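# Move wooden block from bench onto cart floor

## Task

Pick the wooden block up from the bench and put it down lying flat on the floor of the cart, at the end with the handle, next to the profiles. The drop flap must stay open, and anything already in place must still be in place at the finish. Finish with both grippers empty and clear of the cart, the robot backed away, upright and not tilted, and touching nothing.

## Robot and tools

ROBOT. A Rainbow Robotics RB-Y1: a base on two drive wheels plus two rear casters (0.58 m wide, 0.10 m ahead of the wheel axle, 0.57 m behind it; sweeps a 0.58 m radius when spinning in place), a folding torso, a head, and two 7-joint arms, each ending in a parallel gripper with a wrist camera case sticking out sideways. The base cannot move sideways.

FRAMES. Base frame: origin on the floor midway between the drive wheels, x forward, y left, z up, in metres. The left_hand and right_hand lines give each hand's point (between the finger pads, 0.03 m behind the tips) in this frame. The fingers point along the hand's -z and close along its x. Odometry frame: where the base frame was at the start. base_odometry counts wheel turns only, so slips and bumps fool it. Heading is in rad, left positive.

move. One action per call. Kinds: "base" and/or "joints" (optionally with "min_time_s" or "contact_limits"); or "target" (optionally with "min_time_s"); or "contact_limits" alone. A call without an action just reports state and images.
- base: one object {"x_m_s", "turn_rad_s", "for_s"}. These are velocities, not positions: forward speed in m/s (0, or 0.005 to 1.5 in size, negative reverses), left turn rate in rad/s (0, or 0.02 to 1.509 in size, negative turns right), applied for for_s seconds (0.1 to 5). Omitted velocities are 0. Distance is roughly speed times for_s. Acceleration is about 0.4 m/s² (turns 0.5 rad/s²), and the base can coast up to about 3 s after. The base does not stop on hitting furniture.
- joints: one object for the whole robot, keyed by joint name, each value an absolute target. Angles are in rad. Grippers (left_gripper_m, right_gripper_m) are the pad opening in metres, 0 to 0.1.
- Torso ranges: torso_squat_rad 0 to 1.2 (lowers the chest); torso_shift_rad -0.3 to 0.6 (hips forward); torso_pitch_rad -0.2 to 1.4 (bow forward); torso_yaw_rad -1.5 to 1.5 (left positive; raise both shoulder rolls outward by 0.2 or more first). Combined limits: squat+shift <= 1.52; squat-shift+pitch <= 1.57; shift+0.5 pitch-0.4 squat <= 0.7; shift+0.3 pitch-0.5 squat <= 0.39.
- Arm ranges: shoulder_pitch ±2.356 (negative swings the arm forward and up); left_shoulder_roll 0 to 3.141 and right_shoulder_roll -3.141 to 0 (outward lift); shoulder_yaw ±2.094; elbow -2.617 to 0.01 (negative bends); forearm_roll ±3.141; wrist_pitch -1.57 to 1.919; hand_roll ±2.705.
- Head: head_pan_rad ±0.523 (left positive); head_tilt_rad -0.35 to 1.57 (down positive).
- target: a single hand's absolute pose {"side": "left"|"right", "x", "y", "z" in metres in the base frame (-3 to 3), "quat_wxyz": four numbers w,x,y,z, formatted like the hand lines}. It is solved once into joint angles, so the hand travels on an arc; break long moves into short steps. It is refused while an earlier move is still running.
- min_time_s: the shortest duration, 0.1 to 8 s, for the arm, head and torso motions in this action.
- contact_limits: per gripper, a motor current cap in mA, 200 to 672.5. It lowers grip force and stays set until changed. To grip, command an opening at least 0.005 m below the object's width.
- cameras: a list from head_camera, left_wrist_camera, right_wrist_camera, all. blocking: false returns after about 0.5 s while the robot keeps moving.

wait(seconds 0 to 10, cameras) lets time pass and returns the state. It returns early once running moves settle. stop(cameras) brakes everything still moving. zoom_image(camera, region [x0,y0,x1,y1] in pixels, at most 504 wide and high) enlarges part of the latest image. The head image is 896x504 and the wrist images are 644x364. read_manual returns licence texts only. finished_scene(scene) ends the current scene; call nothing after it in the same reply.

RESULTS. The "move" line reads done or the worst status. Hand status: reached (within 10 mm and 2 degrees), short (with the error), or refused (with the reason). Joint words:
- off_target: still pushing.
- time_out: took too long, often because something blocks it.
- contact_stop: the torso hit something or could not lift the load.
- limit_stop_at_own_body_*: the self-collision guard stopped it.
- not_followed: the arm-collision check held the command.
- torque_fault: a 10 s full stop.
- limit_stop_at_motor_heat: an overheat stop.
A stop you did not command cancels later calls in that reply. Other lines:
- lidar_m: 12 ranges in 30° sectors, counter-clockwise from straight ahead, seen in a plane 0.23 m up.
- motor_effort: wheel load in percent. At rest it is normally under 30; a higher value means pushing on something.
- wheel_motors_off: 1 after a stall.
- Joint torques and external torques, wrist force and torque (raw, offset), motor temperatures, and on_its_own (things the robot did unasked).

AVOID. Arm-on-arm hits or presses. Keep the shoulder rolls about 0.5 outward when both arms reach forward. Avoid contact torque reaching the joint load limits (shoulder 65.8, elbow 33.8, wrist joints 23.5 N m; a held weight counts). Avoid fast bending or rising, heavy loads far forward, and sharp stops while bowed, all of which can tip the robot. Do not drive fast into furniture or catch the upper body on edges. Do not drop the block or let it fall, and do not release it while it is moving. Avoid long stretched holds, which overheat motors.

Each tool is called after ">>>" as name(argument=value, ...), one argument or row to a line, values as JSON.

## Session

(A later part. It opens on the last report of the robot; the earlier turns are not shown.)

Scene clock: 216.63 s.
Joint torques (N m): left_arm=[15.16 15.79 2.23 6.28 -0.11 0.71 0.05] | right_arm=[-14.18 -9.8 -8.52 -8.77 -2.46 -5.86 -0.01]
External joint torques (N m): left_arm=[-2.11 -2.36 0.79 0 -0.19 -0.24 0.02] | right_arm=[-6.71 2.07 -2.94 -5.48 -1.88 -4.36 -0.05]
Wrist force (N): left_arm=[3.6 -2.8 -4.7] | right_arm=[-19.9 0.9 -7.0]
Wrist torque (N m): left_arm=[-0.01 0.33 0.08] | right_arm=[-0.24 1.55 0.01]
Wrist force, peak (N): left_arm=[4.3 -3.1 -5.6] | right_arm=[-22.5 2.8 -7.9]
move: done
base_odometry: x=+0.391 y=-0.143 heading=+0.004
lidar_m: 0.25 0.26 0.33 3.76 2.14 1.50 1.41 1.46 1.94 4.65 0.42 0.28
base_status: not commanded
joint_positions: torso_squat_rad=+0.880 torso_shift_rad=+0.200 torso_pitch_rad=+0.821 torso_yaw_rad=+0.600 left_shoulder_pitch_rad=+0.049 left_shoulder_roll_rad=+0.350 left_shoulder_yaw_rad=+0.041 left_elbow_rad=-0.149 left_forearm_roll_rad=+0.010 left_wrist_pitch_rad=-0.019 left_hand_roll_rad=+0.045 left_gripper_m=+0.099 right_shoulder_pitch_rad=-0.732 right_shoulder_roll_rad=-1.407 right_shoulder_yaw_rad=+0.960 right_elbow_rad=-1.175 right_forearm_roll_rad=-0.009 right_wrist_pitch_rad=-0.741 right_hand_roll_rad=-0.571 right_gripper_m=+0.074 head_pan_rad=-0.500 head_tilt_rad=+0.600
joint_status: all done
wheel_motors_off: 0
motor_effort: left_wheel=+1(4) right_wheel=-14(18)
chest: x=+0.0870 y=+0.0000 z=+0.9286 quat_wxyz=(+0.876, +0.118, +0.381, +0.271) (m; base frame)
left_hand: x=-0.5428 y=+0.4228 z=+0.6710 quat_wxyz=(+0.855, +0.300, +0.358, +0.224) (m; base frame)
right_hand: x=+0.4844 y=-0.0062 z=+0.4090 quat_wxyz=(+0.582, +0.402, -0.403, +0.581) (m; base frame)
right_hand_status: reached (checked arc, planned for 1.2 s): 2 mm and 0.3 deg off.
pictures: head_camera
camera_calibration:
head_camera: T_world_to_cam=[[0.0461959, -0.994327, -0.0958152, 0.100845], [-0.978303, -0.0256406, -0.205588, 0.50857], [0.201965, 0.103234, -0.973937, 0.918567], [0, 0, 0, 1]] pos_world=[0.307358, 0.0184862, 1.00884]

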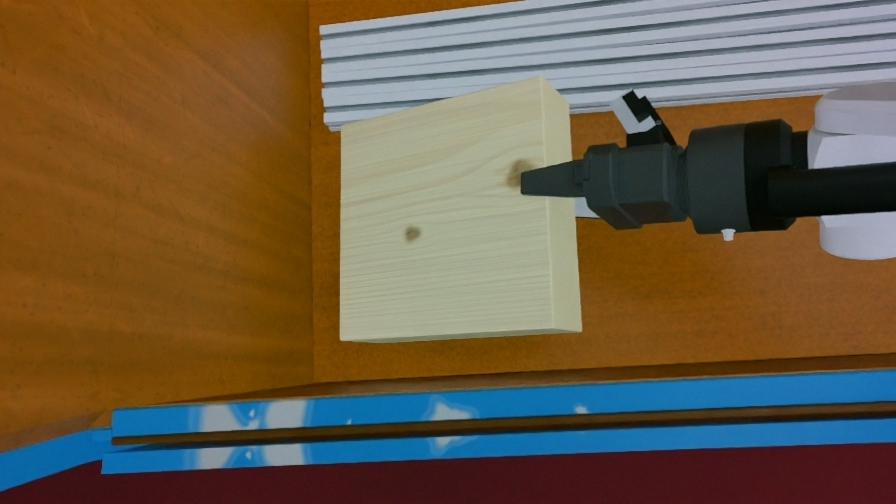

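>>> move(
  target={"side":"right","x":0.485,"y":-0.005,"z":0.385,"quat_wxyz":[0.580,0.404,-0.404,0.580]},
  min_time_s=1.2,
)

>>> move(
  target={"side":"right","x":0.485,"y":-0.005,"z":0.365,"quat_wxyz":[0.560,0.432,-0.432,0.560]},
  min_time_s=1.2,
  cameras=["head_camera"],
)

Scene clock: 222.23 s.
Joint torques (N m): left_arm=[15.32 15.86 2.47 6.43 0.07 0.88 0.05] | right_arm=[-5.05 -7.29 1.85 -1.87 3.32 0.43 1.03]
External joint torques (N m): left_arm=[-1.93 -2.29 1.04 0.16 -0.01 -0.07 0.02] | right_arm=[2.78 3.82 6.81 1 3.98 1.94 0.99]
Wrist force (N): left_arm=[4.0 -3.8 -4.9] | right_arm=[-0.2 -5.8 6.9]
Wrist torque (N m): left_arm=[0.11 0.36 0.05] | right_arm=[-1.05 -2.66 -1.47]
Wrist force, peak (N): left_arm=[3.9 -3.6 -5.8] | right_arm=[-21.8 1.4 -6.8]
move: done
base_odometry: x=+0.391 y=-0.143 heading=+0.004
lidar_m: 0.26 0.26 0.34 3.75 2.14 1.48 1.41 1.47 1.93 4.66 0.43 0.28
base_status: not commanded
joint_positions: torso_squat_rad=+0.880 torso_shift_rad=+0.200 torso_pitch_rad=+0.820 torso_yaw_rad=+0.600 left_shoulder_pitch_rad=+0.049 left_shoulder_roll_rad=+0.350 left_shoulder_yaw_rad=+0.041 left_elbow_rad=-0.149 left_forearm_roll_rad=+0.010 left_wrist_pitch_rad=-0.019 left_hand_roll_rad=+0.045 left_gripper_m=+0.099 right_shoulder_pitch_rad=-0.779 right_shoulder_roll_rad=-1.304 right_shoulder_yaw_rad=+0.979 right_elbow_rad=-0.986 right_forearm_roll_rad=+0.027 right_wrist_pitch_rad=-0.832 right_hand_roll_rad=-0.565 right_gripper_m=+0.075 head_pan_rad=-0.500 head_tilt_rad=+0.600
joint_status: all done
wheel_motors_off: 0
motor_effort: left_wheel=-1(2) right_wheel=-14(16)
chest: x=+0.0867 y=+0.0000 z=+0.9288 quat_wxyz=(+0.876, +0.118, +0.381, +0.271) (m; base frame)
left_hand: x=-0.5429 y=+0.4229 z=+0.6706 quat_wxyz=(+0.855, +0.300, +0.358, +0.224) (m; base frame)
right_hand: x=+0.4862 y=-0.0050 z=+0.3866 quat_wxyz=(+0.581, +0.402, -0.405, +0.580) (m; base frame)
right_hand_status: reached (checked arc, planned for 1.2 s): 2 mm and 0.3 deg off.
pictures: none

Scene clock: 223.77 s.
Joint torques (N m): left_arm=[15.08 15.82 2.38 6.46 0.03 0.63 0.02] | right_arm=[-10.97 2.89 -4.38 -4.93 -3.14 -5.9 -0.02]
External joint torques (N m): left_arm=[-2.18 -2.3 0.95 0.19 -0.05 -0.32 -0.01] | right_arm=[-2.24 11.82 -1.6 -3.74 -2.3 -4.31 -0.07]
Wrist force (N): left_arm=[4.1 -3.7 -5.4] | right_arm=[-19.1 1.5 -5.2]
Wrist torque (N m): left_arm=[0.10 0.37 0.08] | right_arm=[-0.26 1.44 -0.06]
Wrist force, peak (N): left_arm=[4.8 -3.3 -5.2] | right_arm=[-20.4 1.3 -4.9]
move: done
base_odometry: x=+0.391 y=-0.143 heading=+0.004
lidar_m: 0.25 0.26 0.33 3.76 2.14 1.50 1.41 1.48 1.94 4.64 0.41 0.28
base_status: not commanded
joint_positions: torso_squat_rad=+0.880 torso_shift_rad=+0.200 torso_pitch_rad=+0.819 torso_yaw_rad=+0.600 left_shoulder_pitch_rad=+0.049 left_shoulder_roll_rad=+0.350 left_shoulder_yaw_rad=+0.041 left_elbow_rad=-0.149 left_forearm_roll_rad=+0.010 left_wrist_pitch_rad=-0.019 left_hand_roll_rad=+0.045 left_gripper_m=+0.099 right_shoulder_pitch_rad=-0.909 right_shoulder_roll_rad=-1.041 right_shoulder_yaw_rad=+1.001 right_elbow_rad=-0.418 right_forearm_roll_rad=+0.064 right_wrist_pitch_rad=-1.205 right_hand_roll_rad=-0.515 right_gripper_m=+0.074 head_pan_rad=-0.500 head_tilt_rad=+0.600
joint_status: all done
wheel_motors_off: 0
motor_effort: left_wheel=+1(5) right_wheel=-20(33)
chest: x=+0.0866 y=+0.0003 z=+0.9289 quat_wxyz=(+0.876, +0.117, +0.381, +0.271) (m; base frame)
left_hand: x=-0.5430 y=+0.4228 z=+0.6702 quat_wxyz=(+0.856, +0.300, +0.358, +0.224) (m; base frame)
right_hand: x=+0.4855 y=-0.0068 z=+0.3652 quat_wxyz=(+0.563, +0.426, -0.430, +0.562) (m; base frame)
right_hand_status: reached (checked arc, planned for 1.2 s): 2 mm and 0.8 deg off.
pictures: head_camera
camera_calibration:
head_camera: T_world_to_cam=[[0.046402, -0.994383, -0.0951291, 0.100475], [-0.978023, -0.0258462, -0.206889, 0.509343], [0.203269, 0.102639, -0.973729, 0.91864], [0, 0, 0, 1]] pos_world=[0.306756, 0.018787, 1.00944]

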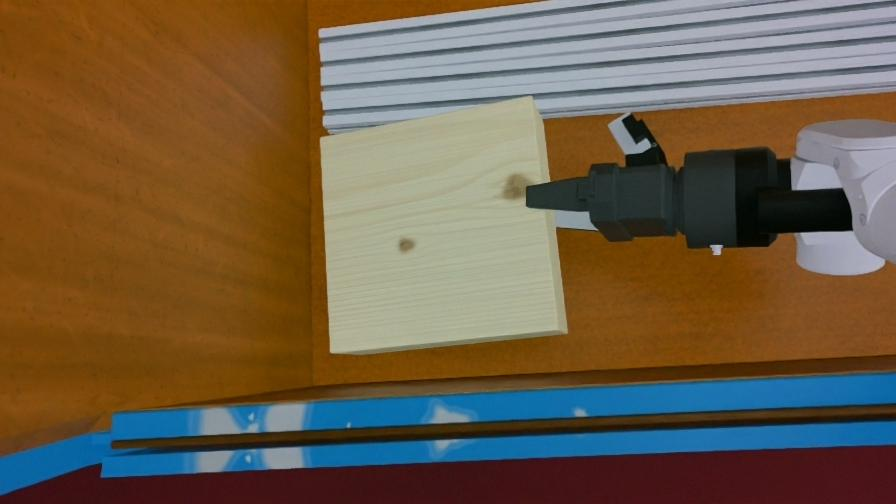

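>>> move(
  target={"side":"right","x":0.455,"y":-0.005,"z":0.385,"quat_wxyz":[0.560,0.432,-0.432,0.560]},
  min_time_s=1.0,
)

>>> move(
  joints={"torso_shift_rad":0.28},
  min_time_s=1.0,
)

>>> move(
  target={"side":"right","x":0.482,"y":-0.005,"z":0.36,"quat_wxyz":[0.557,0.4356,-0.4356,0.557]},
  min_time_s=1.0,
  cameras=["head_camera"],
)

Scene clock: 228.77 s.
Joint torques (N m): left_arm=[15.01 15.76 2.47 6.33 0.03 0.77 0.08] | right_arm=[-5.01 -12.12 -5.9 -1.21 -1.53 0.15 -1.04]
External joint torques (N m): left_arm=[-2.25 -2.38 1.04 0.06 -0.05 -0.18 0.05] | right_arm=[1.59 -1.83 -1.74 1.66 -0.92 1.82 -1.09]
Wrist force (N): left_arm=[3.8 -3.4 -5.0] | right_arm=[-6.0 3.9 -1.1]
Wrist torque (N m): left_arm=[0.05 0.34 0.07] | right_arm=[-0.13 -2.14 1.24]
Wrist force, peak (N): left_arm=[4.6 -3.0 -5.6] | right_arm=[-22.4 1.8 -5.8]
move: done
base_odometry: x=+0.391 y=-0.143 heading=+0.004
lidar_m: 0.24 0.25 0.32 3.74 2.12 1.50 1.42 1.47 1.93 4.65 0.41 0.27
base_status: not commanded
joint_positions: torso_squat_rad=+0.880 torso_shift_rad=+0.200 torso_pitch_rad=+0.820 torso_yaw_rad=+0.600 left_shoulder_pitch_rad=+0.049 left_shoulder_roll_rad=+0.350 left_shoulder_yaw_rad=+0.041 left_elbow_rad=-0.149 left_forearm_roll_rad=+0.010 left_wrist_pitch_rad=-0.019 left_hand_roll_rad=+0.045 left_gripper_m=+0.099 right_shoulder_pitch_rad=-0.710 right_shoulder_roll_rad=-1.230 right_shoulder_yaw_rad=+0.942 right_elbow_rad=-0.908 right_forearm_roll_rad=-0.024 right_wrist_pitch_rad=-0.966 right_hand_roll_rad=-0.456 right_gripper_m=+0.073 head_pan_rad=-0.500 head_tilt_rad=+0.600
joint_status: all done
wheel_motors_off: 0
motor_effort: left_wheel=+4(10) right_wheel=-17(34)
chest: x=+0.0869 y=+0.0001 z=+0.9287 quat_wxyz=(+0.876, +0.118, +0.381, +0.271) (m; base frame)
left_hand: x=-0.5430 y=+0.4228 z=+0.6709 quat_wxyz=(+0.855, +0.300, +0.358, +0.224) (m; base frame)
right_hand: x=+0.4544 y=-0.0045 z=+0.3846 quat_wxyz=(+0.559, +0.434, -0.432, +0.559) (m; base frame)
right_hand_status: reached (checked arc, planned for 1.0 s): 1 mm and 0.3 deg off.
pictures: none

Scene clock: 230.07 s.
Joint torques (N m): left_arm=[15.32 15.62 2.29 6.54 0.07 0.66 0.1] | right_arm=[-6.36 -9.65 -5.73 -2.1 -1.31 0.69 -0.98]
External joint torques (N m): left_arm=[-1.94 -2.52 0.86 0.27 -0.01 -0.29 0.06] | right_arm=[0.23 0.66 -1.57 0.75 -0.71 2.35 -1.03]
Wrist force (N): left_arm=[4.3 -2.8 -4.8] | right_arm=[-5.4 3.3 5.9]
Wrist torque (N m): left_arm=[-0.07 0.41 0.08] | right_arm=[-0.22 -2.32 1.14]
Wrist force, peak (N): left_arm=[4.6 -2.6 -5.9] | right_arm=[-5.8 4.1 10.2]
move: done
base_odometry: x=+0.391 y=-0.143 heading=+0.004
lidar_m: 0.24 0.25 0.32 3.75 2.14 1.48 1.41 1.47 1.93 4.64 0.43 0.27
base_status: not commanded
joint_positions: torso_squat_rad=+0.880 torso_shift_rad=+0.280 torso_pitch_rad=+0.820 torso_yaw_rad=+0.600 left_shoulder_pitch_rad=+0.049 left_shoulder_roll_rad=+0.350 left_shoulder_yaw_rad=+0.041 left_elbow_rad=-0.149 left_forearm_roll_rad=+0.010 left_wrist_pitch_rad=-0.019 left_hand_roll_rad=+0.045 left_gripper_m=+0.099 right_shoulder_pitch_rad=-0.710 right_shoulder_roll_rad=-1.230 right_shoulder_yaw_rad=+0.942 right_elbow_rad=-0.908 right_forearm_roll_rad=-0.024 right_wrist_pitch_rad=-0.967 right_hand_roll_rad=-0.456 right_gripper_m=+0.073 head_pan_rad=-0.500 head_tilt_rad=+0.600
joint_status: all done
wheel_motors_off: 0
motor_effort: left_wheel=+1(4) right_wheel=-15(17)
chest: x=+0.1215 y=+0.0000 z=+0.9202 quat_wxyz=(+0.876, +0.118, +0.381, +0.271) (m; base frame)
left_hand: x=-0.5083 y=+0.4228 z=+0.6623 quat_wxyz=(+0.855, +0.300, +0.358, +0.224) (m; base frame)
right_hand: x=+0.4891 y=-0.0049 z=+0.3761 quat_wxyz=(+0.559, +0.434, -0.432, +0.560) (m; base frame)
pictures: none

Scene clock: 231.40 s.
Joint torques (N m): left_arm=[15.43 15.5 2.59 6.41 0.08 0.81 0.06] | right_arm=[-9.32 -6.36 -2 -3.94 -0.53 -2.89 0.12]
External joint torques (N m): left_arm=[-1.83 -2.64 1.16 0.14 -0.01 -0.14 0.03] | right_arm=[-2.76 3.15 1.52 -1.54 0.09 -1.21 0.07]
Wrist force (N): left_arm=[4.4 -2.9 -4.4] | right_arm=[-9.6 0.0 3.2]
Wrist torque (N m): left_arm=[-0.05 0.42 0.06] | right_arm=[-0.28 -0.17 -0.02]
Wrist force, peak (N): left_arm=[4.9 -2.9 -5.5] | right_arm=[-11.6 3.8 2.6]
move: done
base_odometry: x=+0.391 y=-0.143 heading=+0.004
lidar_m: 0.24 0.25 0.32 3.76 2.13 1.50 1.42 1.46 1.92 4.64 0.43 0.28
base_status: not commanded
joint_positions: torso_squat_rad=+0.880 torso_shift_rad=+0.280 torso_pitch_rad=+0.820 torso_yaw_rad=+0.600 left_shoulder_pitch_rad=+0.049 left_shoulder_roll_rad=+0.350 left_shoulder_yaw_rad=+0.041 left_elbow_rad=-0.149 left_forearm_roll_rad=+0.010 left_wrist_pitch_rad=-0.019 left_hand_roll_rad=+0.045 left_gripper_m=+0.099 right_shoulder_pitch_rad=-0.736 right_shoulder_roll_rad=-1.146 right_shoulder_yaw_rad=+0.952 right_elbow_rad=-0.751 right_forearm_roll_rad=-0.010 right_wrist_pitch_rad=-1.048 right_hand_roll_rad=-0.433 right_gripper_m=+0.050 head_pan_rad=-0.500 head_tilt_rad=+0.600
joint_status: all done
wheel_motors_off: 0
on_its_own: right_gripper_m moved -0.023 to your old target +0.050
motor_effort: left_wheel=+2(2) right_wheel=-16(17)
chest: x=+0.1215 y=+0.0000 z=+0.9202 quat_wxyz=(+0.876, +0.118, +0.381, +0.271) (m; base frame)
left_hand: x=-0.5083 y=+0.4228 z=+0.6623 quat_wxyz=(+0.855, +0.300, +0.358, +0.224) (m; base frame)
right_hand: x=+0.4820 y=-0.0056 z=+0.3599 quat_wxyz=(+0.558, +0.434, -0.435, +0.557) (m; base frame)
right_hand_status: reached (checked arc, planned for 1.0 s): 1 mm and 0.2 deg off.
pictures: head_camera
camera_calibration:
head_camera: T_world_to_cam=[[0.0462127, -0.994337, -0.0957027, 0.0983383], [-0.978218, -0.0256375, -0.205991, 0.540988], [0.20237, 0.103138, -0.973863, 0.903304], [0, 0, 0, 1]] pos_world=[0.341858, 0.0184864, 1.00054]

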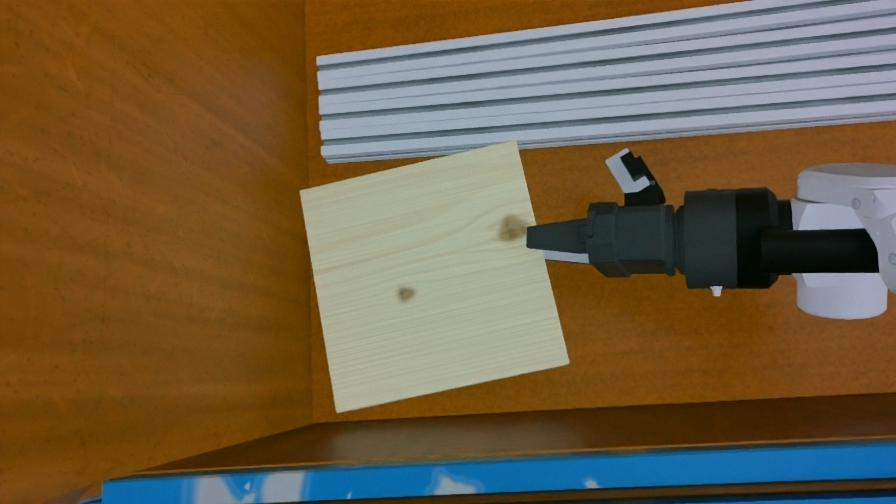

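>>> move(
  target={"side":"right","x":0.482,"y":-0.07,"z":0.39,"quat_wxyz":[0.580,0.404,-0.404,0.580]},
  min_time_s=1.0,
  cameras=["head_camera"],
)

>>> zoom_image(
  camera="head_camera",
  region=[250, 100, 650, 450],
)

Scene clock: 234.27 s.
Joint torques (N m): left_arm=[15.31 16.06 2.42 6.35 0.06 0.63 0.01] | right_arm=[-3.17 -13.48 -6.35 -2.88 -0.65 -1.71 0.18]
External joint torques (N m): left_arm=[-1.96 -2.08 0.99 0.08 -0.02 -0.32 -0.02] | right_arm=[1.19 -0.28 -1.83 -0.54 -0.17 -0.06 0.14]
Wrist force (N): left_arm=[3.7 -3.3 -4.8] | right_arm=[-6.1 1.0 -0.3]
Wrist torque (N m): left_arm=[0.04 0.35 0.06] | right_arm=[-0.15 -0.29 -0.12]
Wrist force, peak (N): left_arm=[4.6 -3.7 -5.1] | right_arm=[-10.3 0.2 3.1]
move: done
base_odometry: x=+0.391 y=-0.143 heading=+0.004
lidar_m: 0.25 0.25 0.32 3.75 2.13 1.50 1.42 1.47 1.93 4.66 0.41 0.28
base_status: not commanded
joint_positions: torso_squat_rad=+0.880 torso_shift_rad=+0.280 torso_pitch_rad=+0.820 torso_yaw_rad=+0.600 left_shoulder_pitch_rad=+0.049 left_shoulder_roll_rad=+0.350 left_shoulder_yaw_rad=+0.041 left_elbow_rad=-0.149 left_forearm_roll_rad=+0.010 left_wrist_pitch_rad=-0.019 left_hand_roll_rad=+0.045 left_gripper_m=+0.099 right_shoulder_pitch_rad=-0.517 right_shoulder_roll_rad=-1.459 right_shoulder_yaw_rad=+0.894 right_elbow_rad=-1.149 right_forearm_roll_rad=-0.127 right_wrist_pitch_rad=-0.889 right_hand_roll_rad=-0.404 right_gripper_m=+0.050 head_pan_rad=-0.500 head_tilt_rad=+0.600
joint_status: all done
wheel_motors_off: 0
motor_effort: left_wheel=+2(3) right_wheel=-15(18)
chest: x=+0.1215 y=+0.0001 z=+0.9202 quat_wxyz=(+0.876, +0.118, +0.381, +0.271) (m; base frame)
left_hand: x=-0.5083 y=+0.4228 z=+0.6623 quat_wxyz=(+0.855, +0.300, +0.358, +0.224) (m; base frame)
right_hand: x=+0.4816 y=-0.0700 z=+0.3900 quat_wxyz=(+0.579, +0.407, -0.403, +0.580) (m; base frame)
right_hand_status: reached (checked arc, planned for 1.0 s): 0 mm and 0.4 deg off.
pictures: head_camera
camera_calibration:
head_camera: T_world_to_cam=[[0.0462312, -0.994326, -0.0957997, 0.0984285], [-0.978218, -0.0256356, -0.205993, 0.54099], [0.202368, 0.103236, -0.973853, 0.903292], [0, 0, 0, 1]] pos_world=[0.341858, 0.0184862, 1.00054]

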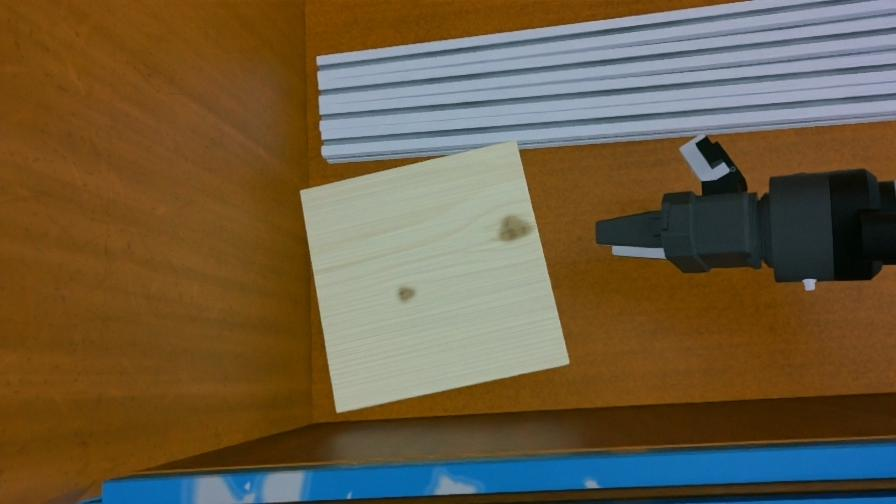

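Scaled by 1.260 from the camera's 896x504 image, which has a finer 1280x720 frame.

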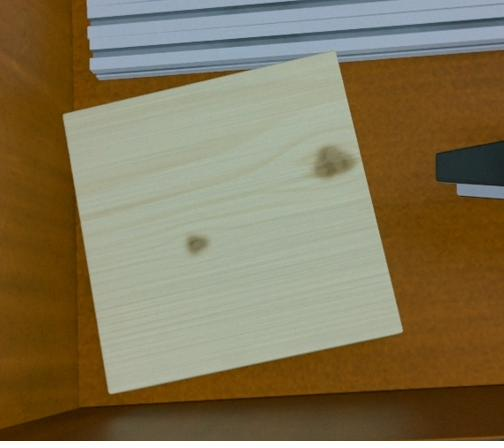

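>>> move(
  target={"side":"right","x":0.47,"y":-0.12,"z":0.55,"quat_wxyz":[0.604,0.368,-0.368,0.604]},
  min_time_s=1.2,
)

>>> move(
  joints={"torso_shift_rad":0.1,"torso_squat_rad":0.3,"torso_pitch_rad":0.4},
  min_time_s=2.5,
)

>>> move(
  joints={"torso_yaw_rad":0.0,"head_pan_rad":0,"torso_squat_rad":0.1},
  min_time_s=1.5,
  cameras=["head_camera"],
)

Scene clock: 237.03 s.
Joint torques (N m): left_arm=[14.88 15.65 2.48 6.28 0.03 0.72 0.01] | right_arm=[-3.72 -15.23 -2.76 -1.92 0.21 -1.7 -0.12]
External joint torques (N m): left_arm=[-2.39 -2.49 1.05 0 -0.06 -0.23 -0.03] | right_arm=[0.91 0.24 0.43 -0.23 0.06 0.02 -0.16]
Wrist force (N): left_arm=[3.9 -3.0 -5.4] | right_arm=[-5.5 1.3 -1.0]
Wrist torque (N m): left_arm=[0.03 0.35 0.06] | right_arm=[-0.20 -0.23 -0.15]
Wrist force, peak (N): left_arm=[4.5 -3.9 -5.2] | right_arm=[-6.7 1.3 -1.2]
move: done
base_odometry: x=+0.391 y=-0.143 heading=+0.004
lidar_m: 0.25 0.24 0.34 3.76 2.13 1.50 1.41 1.46 1.93 4.63 0.41 0.27
base_status: not commanded
joint_positions: torso_squat_rad=+0.880 torso_shift_rad=+0.280 torso_pitch_rad=+0.820 torso_yaw_rad=+0.600 left_shoulder_pitch_rad=+0.049 left_shoulder_roll_rad=+0.350 left_shoulder_yaw_rad=+0.041 left_elbow_rad=-0.149 left_forearm_roll_rad=+0.010 left_wrist_pitch_rad=-0.019 left_hand_roll_rad=+0.045 left_gripper_m=+0.099 right_shoulder_pitch_rad=-0.393 right_shoulder_roll_rad=-2.284 right_shoulder_yaw_rad=+1.124 right_elbow_rad=-2.005 right_forearm_roll_rad=-0.856 right_wrist_pitch_rad=-0.807 right_hand_roll_rad=+0.064 right_gripper_m=+0.050 head_pan_rad=-0.500 head_tilt_rad=+0.600
joint_status: all done
wheel_motors_off: 0
motor_effort: left_wheel=+3(4) right_wheel=-15(17)
chest: x=+0.1215 y=+0.0001 z=+0.9202 quat_wxyz=(+0.876, +0.118, +0.381, +0.271) (m; base frame)
left_hand: x=-0.5083 y=+0.4228 z=+0.6623 quat_wxyz=(+0.855, +0.300, +0.358, +0.224) (m; base frame)
right_hand: x=+0.4701 y=-0.1199 z=+0.5500 quat_wxyz=(+0.604, +0.368, -0.368, +0.604) (m; base frame)
right_hand_status: reached (checked arc, planned for 1.2 s): 0 mm and 0.1 deg off.
pictures: none

Scene clock: 239.87 s.
Joint torques (N m): left_arm=[7.68 13.14 1.7 3.15 0.03 0.05 0.06] | right_arm=[-5.01 -16.88 -4.94 1.17 -0.48 -1.75 -0.06]
External joint torques (N m): left_arm=[-1.21 -2.19 0.53 -0.14 -0.05 -0.26 0.04] | right_arm=[0.8 0.02 0.74 -0.1 -0.05 -0.13 -0.1]
Wrist force (N): left_arm=[2.6 -1.6 -6.1] | right_arm=[-4.9 3.7 -1.1]
Wrist torque (N m): left_arm=[-0.09 0.31 0.13] | right_arm=[-0.31 -0.21 -0.15]
Wrist force, peak (N): left_arm=[2.8 -3.0 -6.7] | right_arm=[-5.5 4.2 -1.0]
move: done
base_odometry: x=+0.391 y=-0.143 heading=+0.004
lidar_m: 0.25 0.25 0.33 3.74 2.13 1.49 1.42 1.47 1.94 4.64 0.41 0.27
base_status: not commanded
joint_positions: torso_squat_rad=+0.300 torso_shift_rad=+0.100 torso_pitch_rad=+0.400 torso_yaw_rad=+0.600 left_shoulder_pitch_rad=+0.049 left_shoulder_roll_rad=+0.350 left_shoulder_yaw_rad=+0.041 left_elbow_rad=-0.149 left_forearm_roll_rad=+0.010 left_wrist_pitch_rad=-0.019 left_hand_roll_rad=+0.045 left_gripper_m=+0.099 right_shoulder_pitch_rad=-0.393 right_shoulder_roll_rad=-2.284 right_shoulder_yaw_rad=+1.124 right_elbow_rad=-2.005 right_forearm_roll_rad=-0.856 right_wrist_pitch_rad=-0.807 right_hand_roll_rad=+0.064 right_gripper_m=+0.050 head_pan_rad=-0.500 head_tilt_rad=+0.600
joint_status: all done
wheel_motors_off: 0
motor_effort: left_wheel=+2(4) right_wheel=-16(17)
chest: x=-0.0407 y=+0.0001 z=+1.2309 quat_wxyz=(+0.936, +0.059, +0.190, +0.290) (m; base frame)
left_hand: x=-0.5106 y=+0.4228 z=+0.7386 quat_wxyz=(+0.911, +0.247, +0.172, +0.281) (m; base frame)
right_hand: x=+0.4285 y=-0.1199 z=+1.0350 quat_wxyz=(+0.514, +0.234, -0.485, +0.668) (m; base frame)
pictures: none

Scene clock: 241.67 s.
Joint torques (N m): left_arm=[9.49 7.55 1.43 4.17 -0.08 0.24 -0.02] | right_arm=[-4.15 -17.04 -3.62 3.33 -0.6 -1.36 -0.12]
External joint torques (N m): left_arm=[-1.33 -1.8 0.68 0.06 -0.12 -0.2 -0.03] | right_arm=[1.14 -0.25 0.6 0.27 -0.04 -0.01 -0.15]
Wrist force (N): left_arm=[2.4 -1.2 -7.0] | right_arm=[-4.3 3.5 -2.2]
Wrist torque (N m): left_arm=[-0.16 0.26 0.09] | right_arm=[-0.24 -0.15 -0.14]
Wrist force, peak (N): left_arm=[2.7 -1.6 -7.5] | right_arm=[-5.0 4.1 -1.9]
move: done
base_odometry: x=+0.391 y=-0.143 heading=+0.004
lidar_m: 0.24 0.25 0.32 3.74 2.14 1.50 1.41 1.47 1.92 4.65 0.42 0.27
base_status: not commanded
joint_positions: torso_squat_rad=+0.100 torso_shift_rad=+0.100 torso_pitch_rad=+0.400 torso_yaw_rad=+0.000 left_shoulder_pitch_rad=+0.049 left_shoulder_roll_rad=+0.350 left_shoulder_yaw_rad=+0.041 left_elbow_rad=-0.149 left_forearm_roll_rad=+0.010 left_wrist_pitch_rad=-0.019 left_hand_roll_rad=+0.045 left_gripper_m=+0.099 right_shoulder_pitch_rad=-0.393 right_shoulder_roll_rad=-2.284 right_shoulder_yaw_rad=+1.124 right_elbow_rad=-2.005 right_forearm_roll_rad=-0.856 right_wrist_pitch_rad=-0.807 right_hand_roll_rad=+0.064 right_gripper_m=+0.050 head_pan_rad=+0.000 head_tilt_rad=+0.600
joint_status: all done
wheel_motors_off: 0
motor_effort: left_wheel=+1(4) right_wheel=-16(20)
chest: x=-0.0380 y=+0.0001 z=+1.2585 quat_wxyz=(+0.980, +0.000, +0.199, +0.000) (m; base frame)
left_hand: x=-0.2491 y=+0.4851 z=+0.6568 quat_wxyz=(+0.976, +0.178, +0.129, +0.001) (m; base frame)
right_hand: x=+0.2871 y=-0.3861 z=+1.1236 quat_wxyz=(+0.699, +0.033, -0.451, +0.554) (m; base frame)
pictures: head_camera
camera_calibration:
head_camera: T_world_to_cam=[[-0.0106246, -0.999502, -0.0297278, 0.0423916], [-0.809164, 0.0260604, -0.587005, 0.942224], [0.587487, 0.0178179, -0.809037, 1.07008], [0, 0, 0, 1]] pos_world=[0.134205, -0.00125082, 1.42008]

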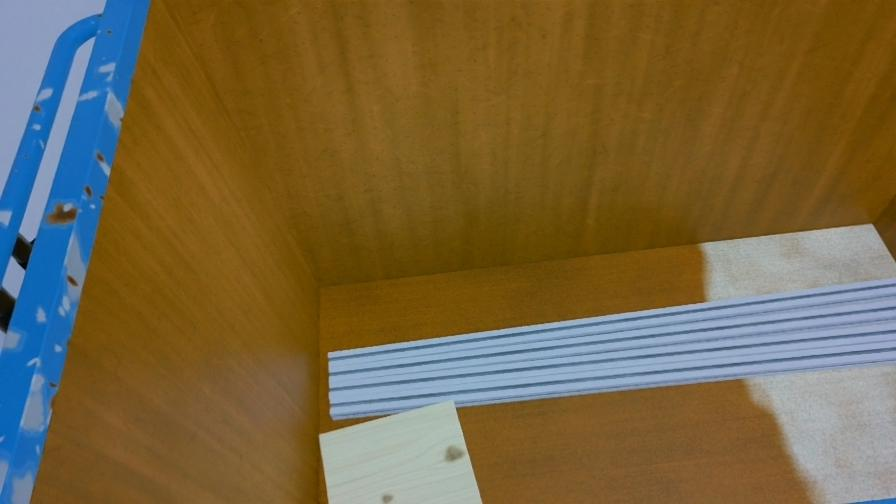

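>>> move(
  base={"x_m_s":-0.25,"for_s":1.5},
  joints={"head_tilt_rad":0.75},
  cameras=["head_camera"],
)

>>> finished_scene(
  scene=1,
)

Scene clock: 244.90 s.
Joint torques (N m): left_arm=[9.26 7.69 1.81 4.26 -0.04 0.27 -0.02] | right_arm=[-4.62 -17.15 -3.76 3.35 -0.59 -1.46 -0.03]
External joint torques (N m): left_arm=[-1.55 -1.67 1.06 0.14 -0.09 -0.17 -0.04] | right_arm=[0.67 -0.36 0.46 0.29 -0.03 -0.1 -0.06]
Wrist force (N): left_arm=[3.0 -0.8 -6.3] | right_arm=[-4.2 4.2 -2.4]
Wrist torque (N m): left_arm=[-0.17 0.30 0.07] | right_arm=[-0.34 -0.14 -0.12]
Wrist force, peak (N): left_arm=[2.2 -1.5 -7.8] | right_arm=[-4.7 4.3 -2.6]
move: done
base_odometry: x=+0.016 y=-0.145 heading=+0.003
lidar_m: 0.62 0.63 1.68 4.96 1.58 1.11 1.04 1.09 1.43 3.42 1.02 0.69
base_status: done (sent for 1.5 of 1.5 s)
joint_positions: torso_squat_rad=+0.100 torso_shift_rad=+0.100 torso_pitch_rad=+0.400 torso_yaw_rad=+0.000 left_shoulder_pitch_rad=+0.049 left_shoulder_roll_rad=+0.350 left_shoulder_yaw_rad=+0.041 left_elbow_rad=-0.149 left_forearm_roll_rad=+0.010 left_wrist_pitch_rad=-0.019 left_hand_roll_rad=+0.045 left_gripper_m=+0.099 right_shoulder_pitch_rad=-0.393 right_shoulder_roll_rad=-2.284 right_shoulder_yaw_rad=+1.124 right_elbow_rad=-2.005 right_forearm_roll_rad=-0.856 right_wrist_pitch_rad=-0.807 right_hand_roll_rad=+0.064 right_gripper_m=+0.050 head_pan_rad=+0.000 head_tilt_rad=+0.750
joint_status: all done
wheel_motors_off: 0
motor_effort: left_wheel=-11(31) right_wheel=+12(41)
chest: x=-0.0380 y=+0.0001 z=+1.2585 quat_wxyz=(+0.980, +0.000, +0.199, +0.000) (m; base frame)
left_hand: x=-0.2492 y=+0.4851 z=+0.6568 quat_wxyz=(+0.975, +0.178, +0.129, +0.001) (m; base frame)
right_hand: x=+0.2871 y=-0.3861 z=+1.1237 quat_wxyz=(+0.699, +0.033, -0.451, +0.554) (m; base frame)
pictures: head_camera
camera_calibration:
head_camera: T_world_to_cam=[[-0.0149444, -0.999502, -0.0278071, 0.0398979], [-0.887742, 0.02606, -0.459603, 0.764198], [0.460098, 0.017817, -0.887689, 1.19065], [0, 0, 0, 1]] pos_world=[0.131191, -0.00125082, 1.40926]

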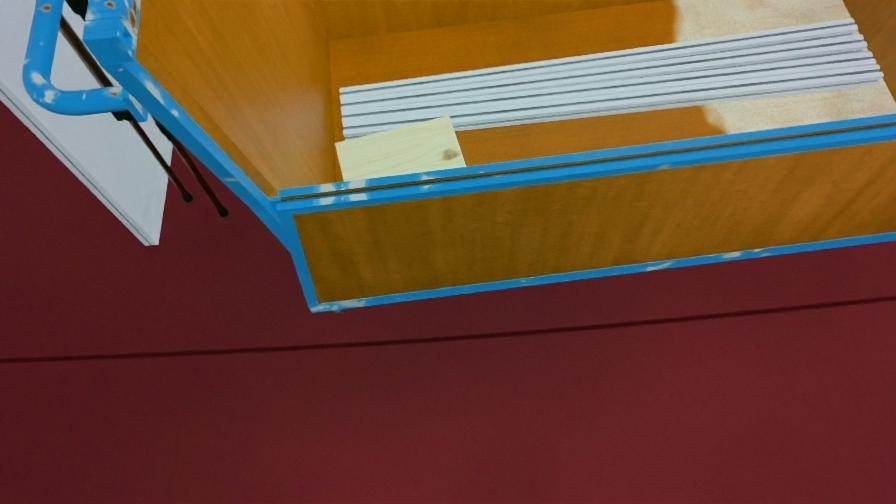

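The scene is finished: the task was done.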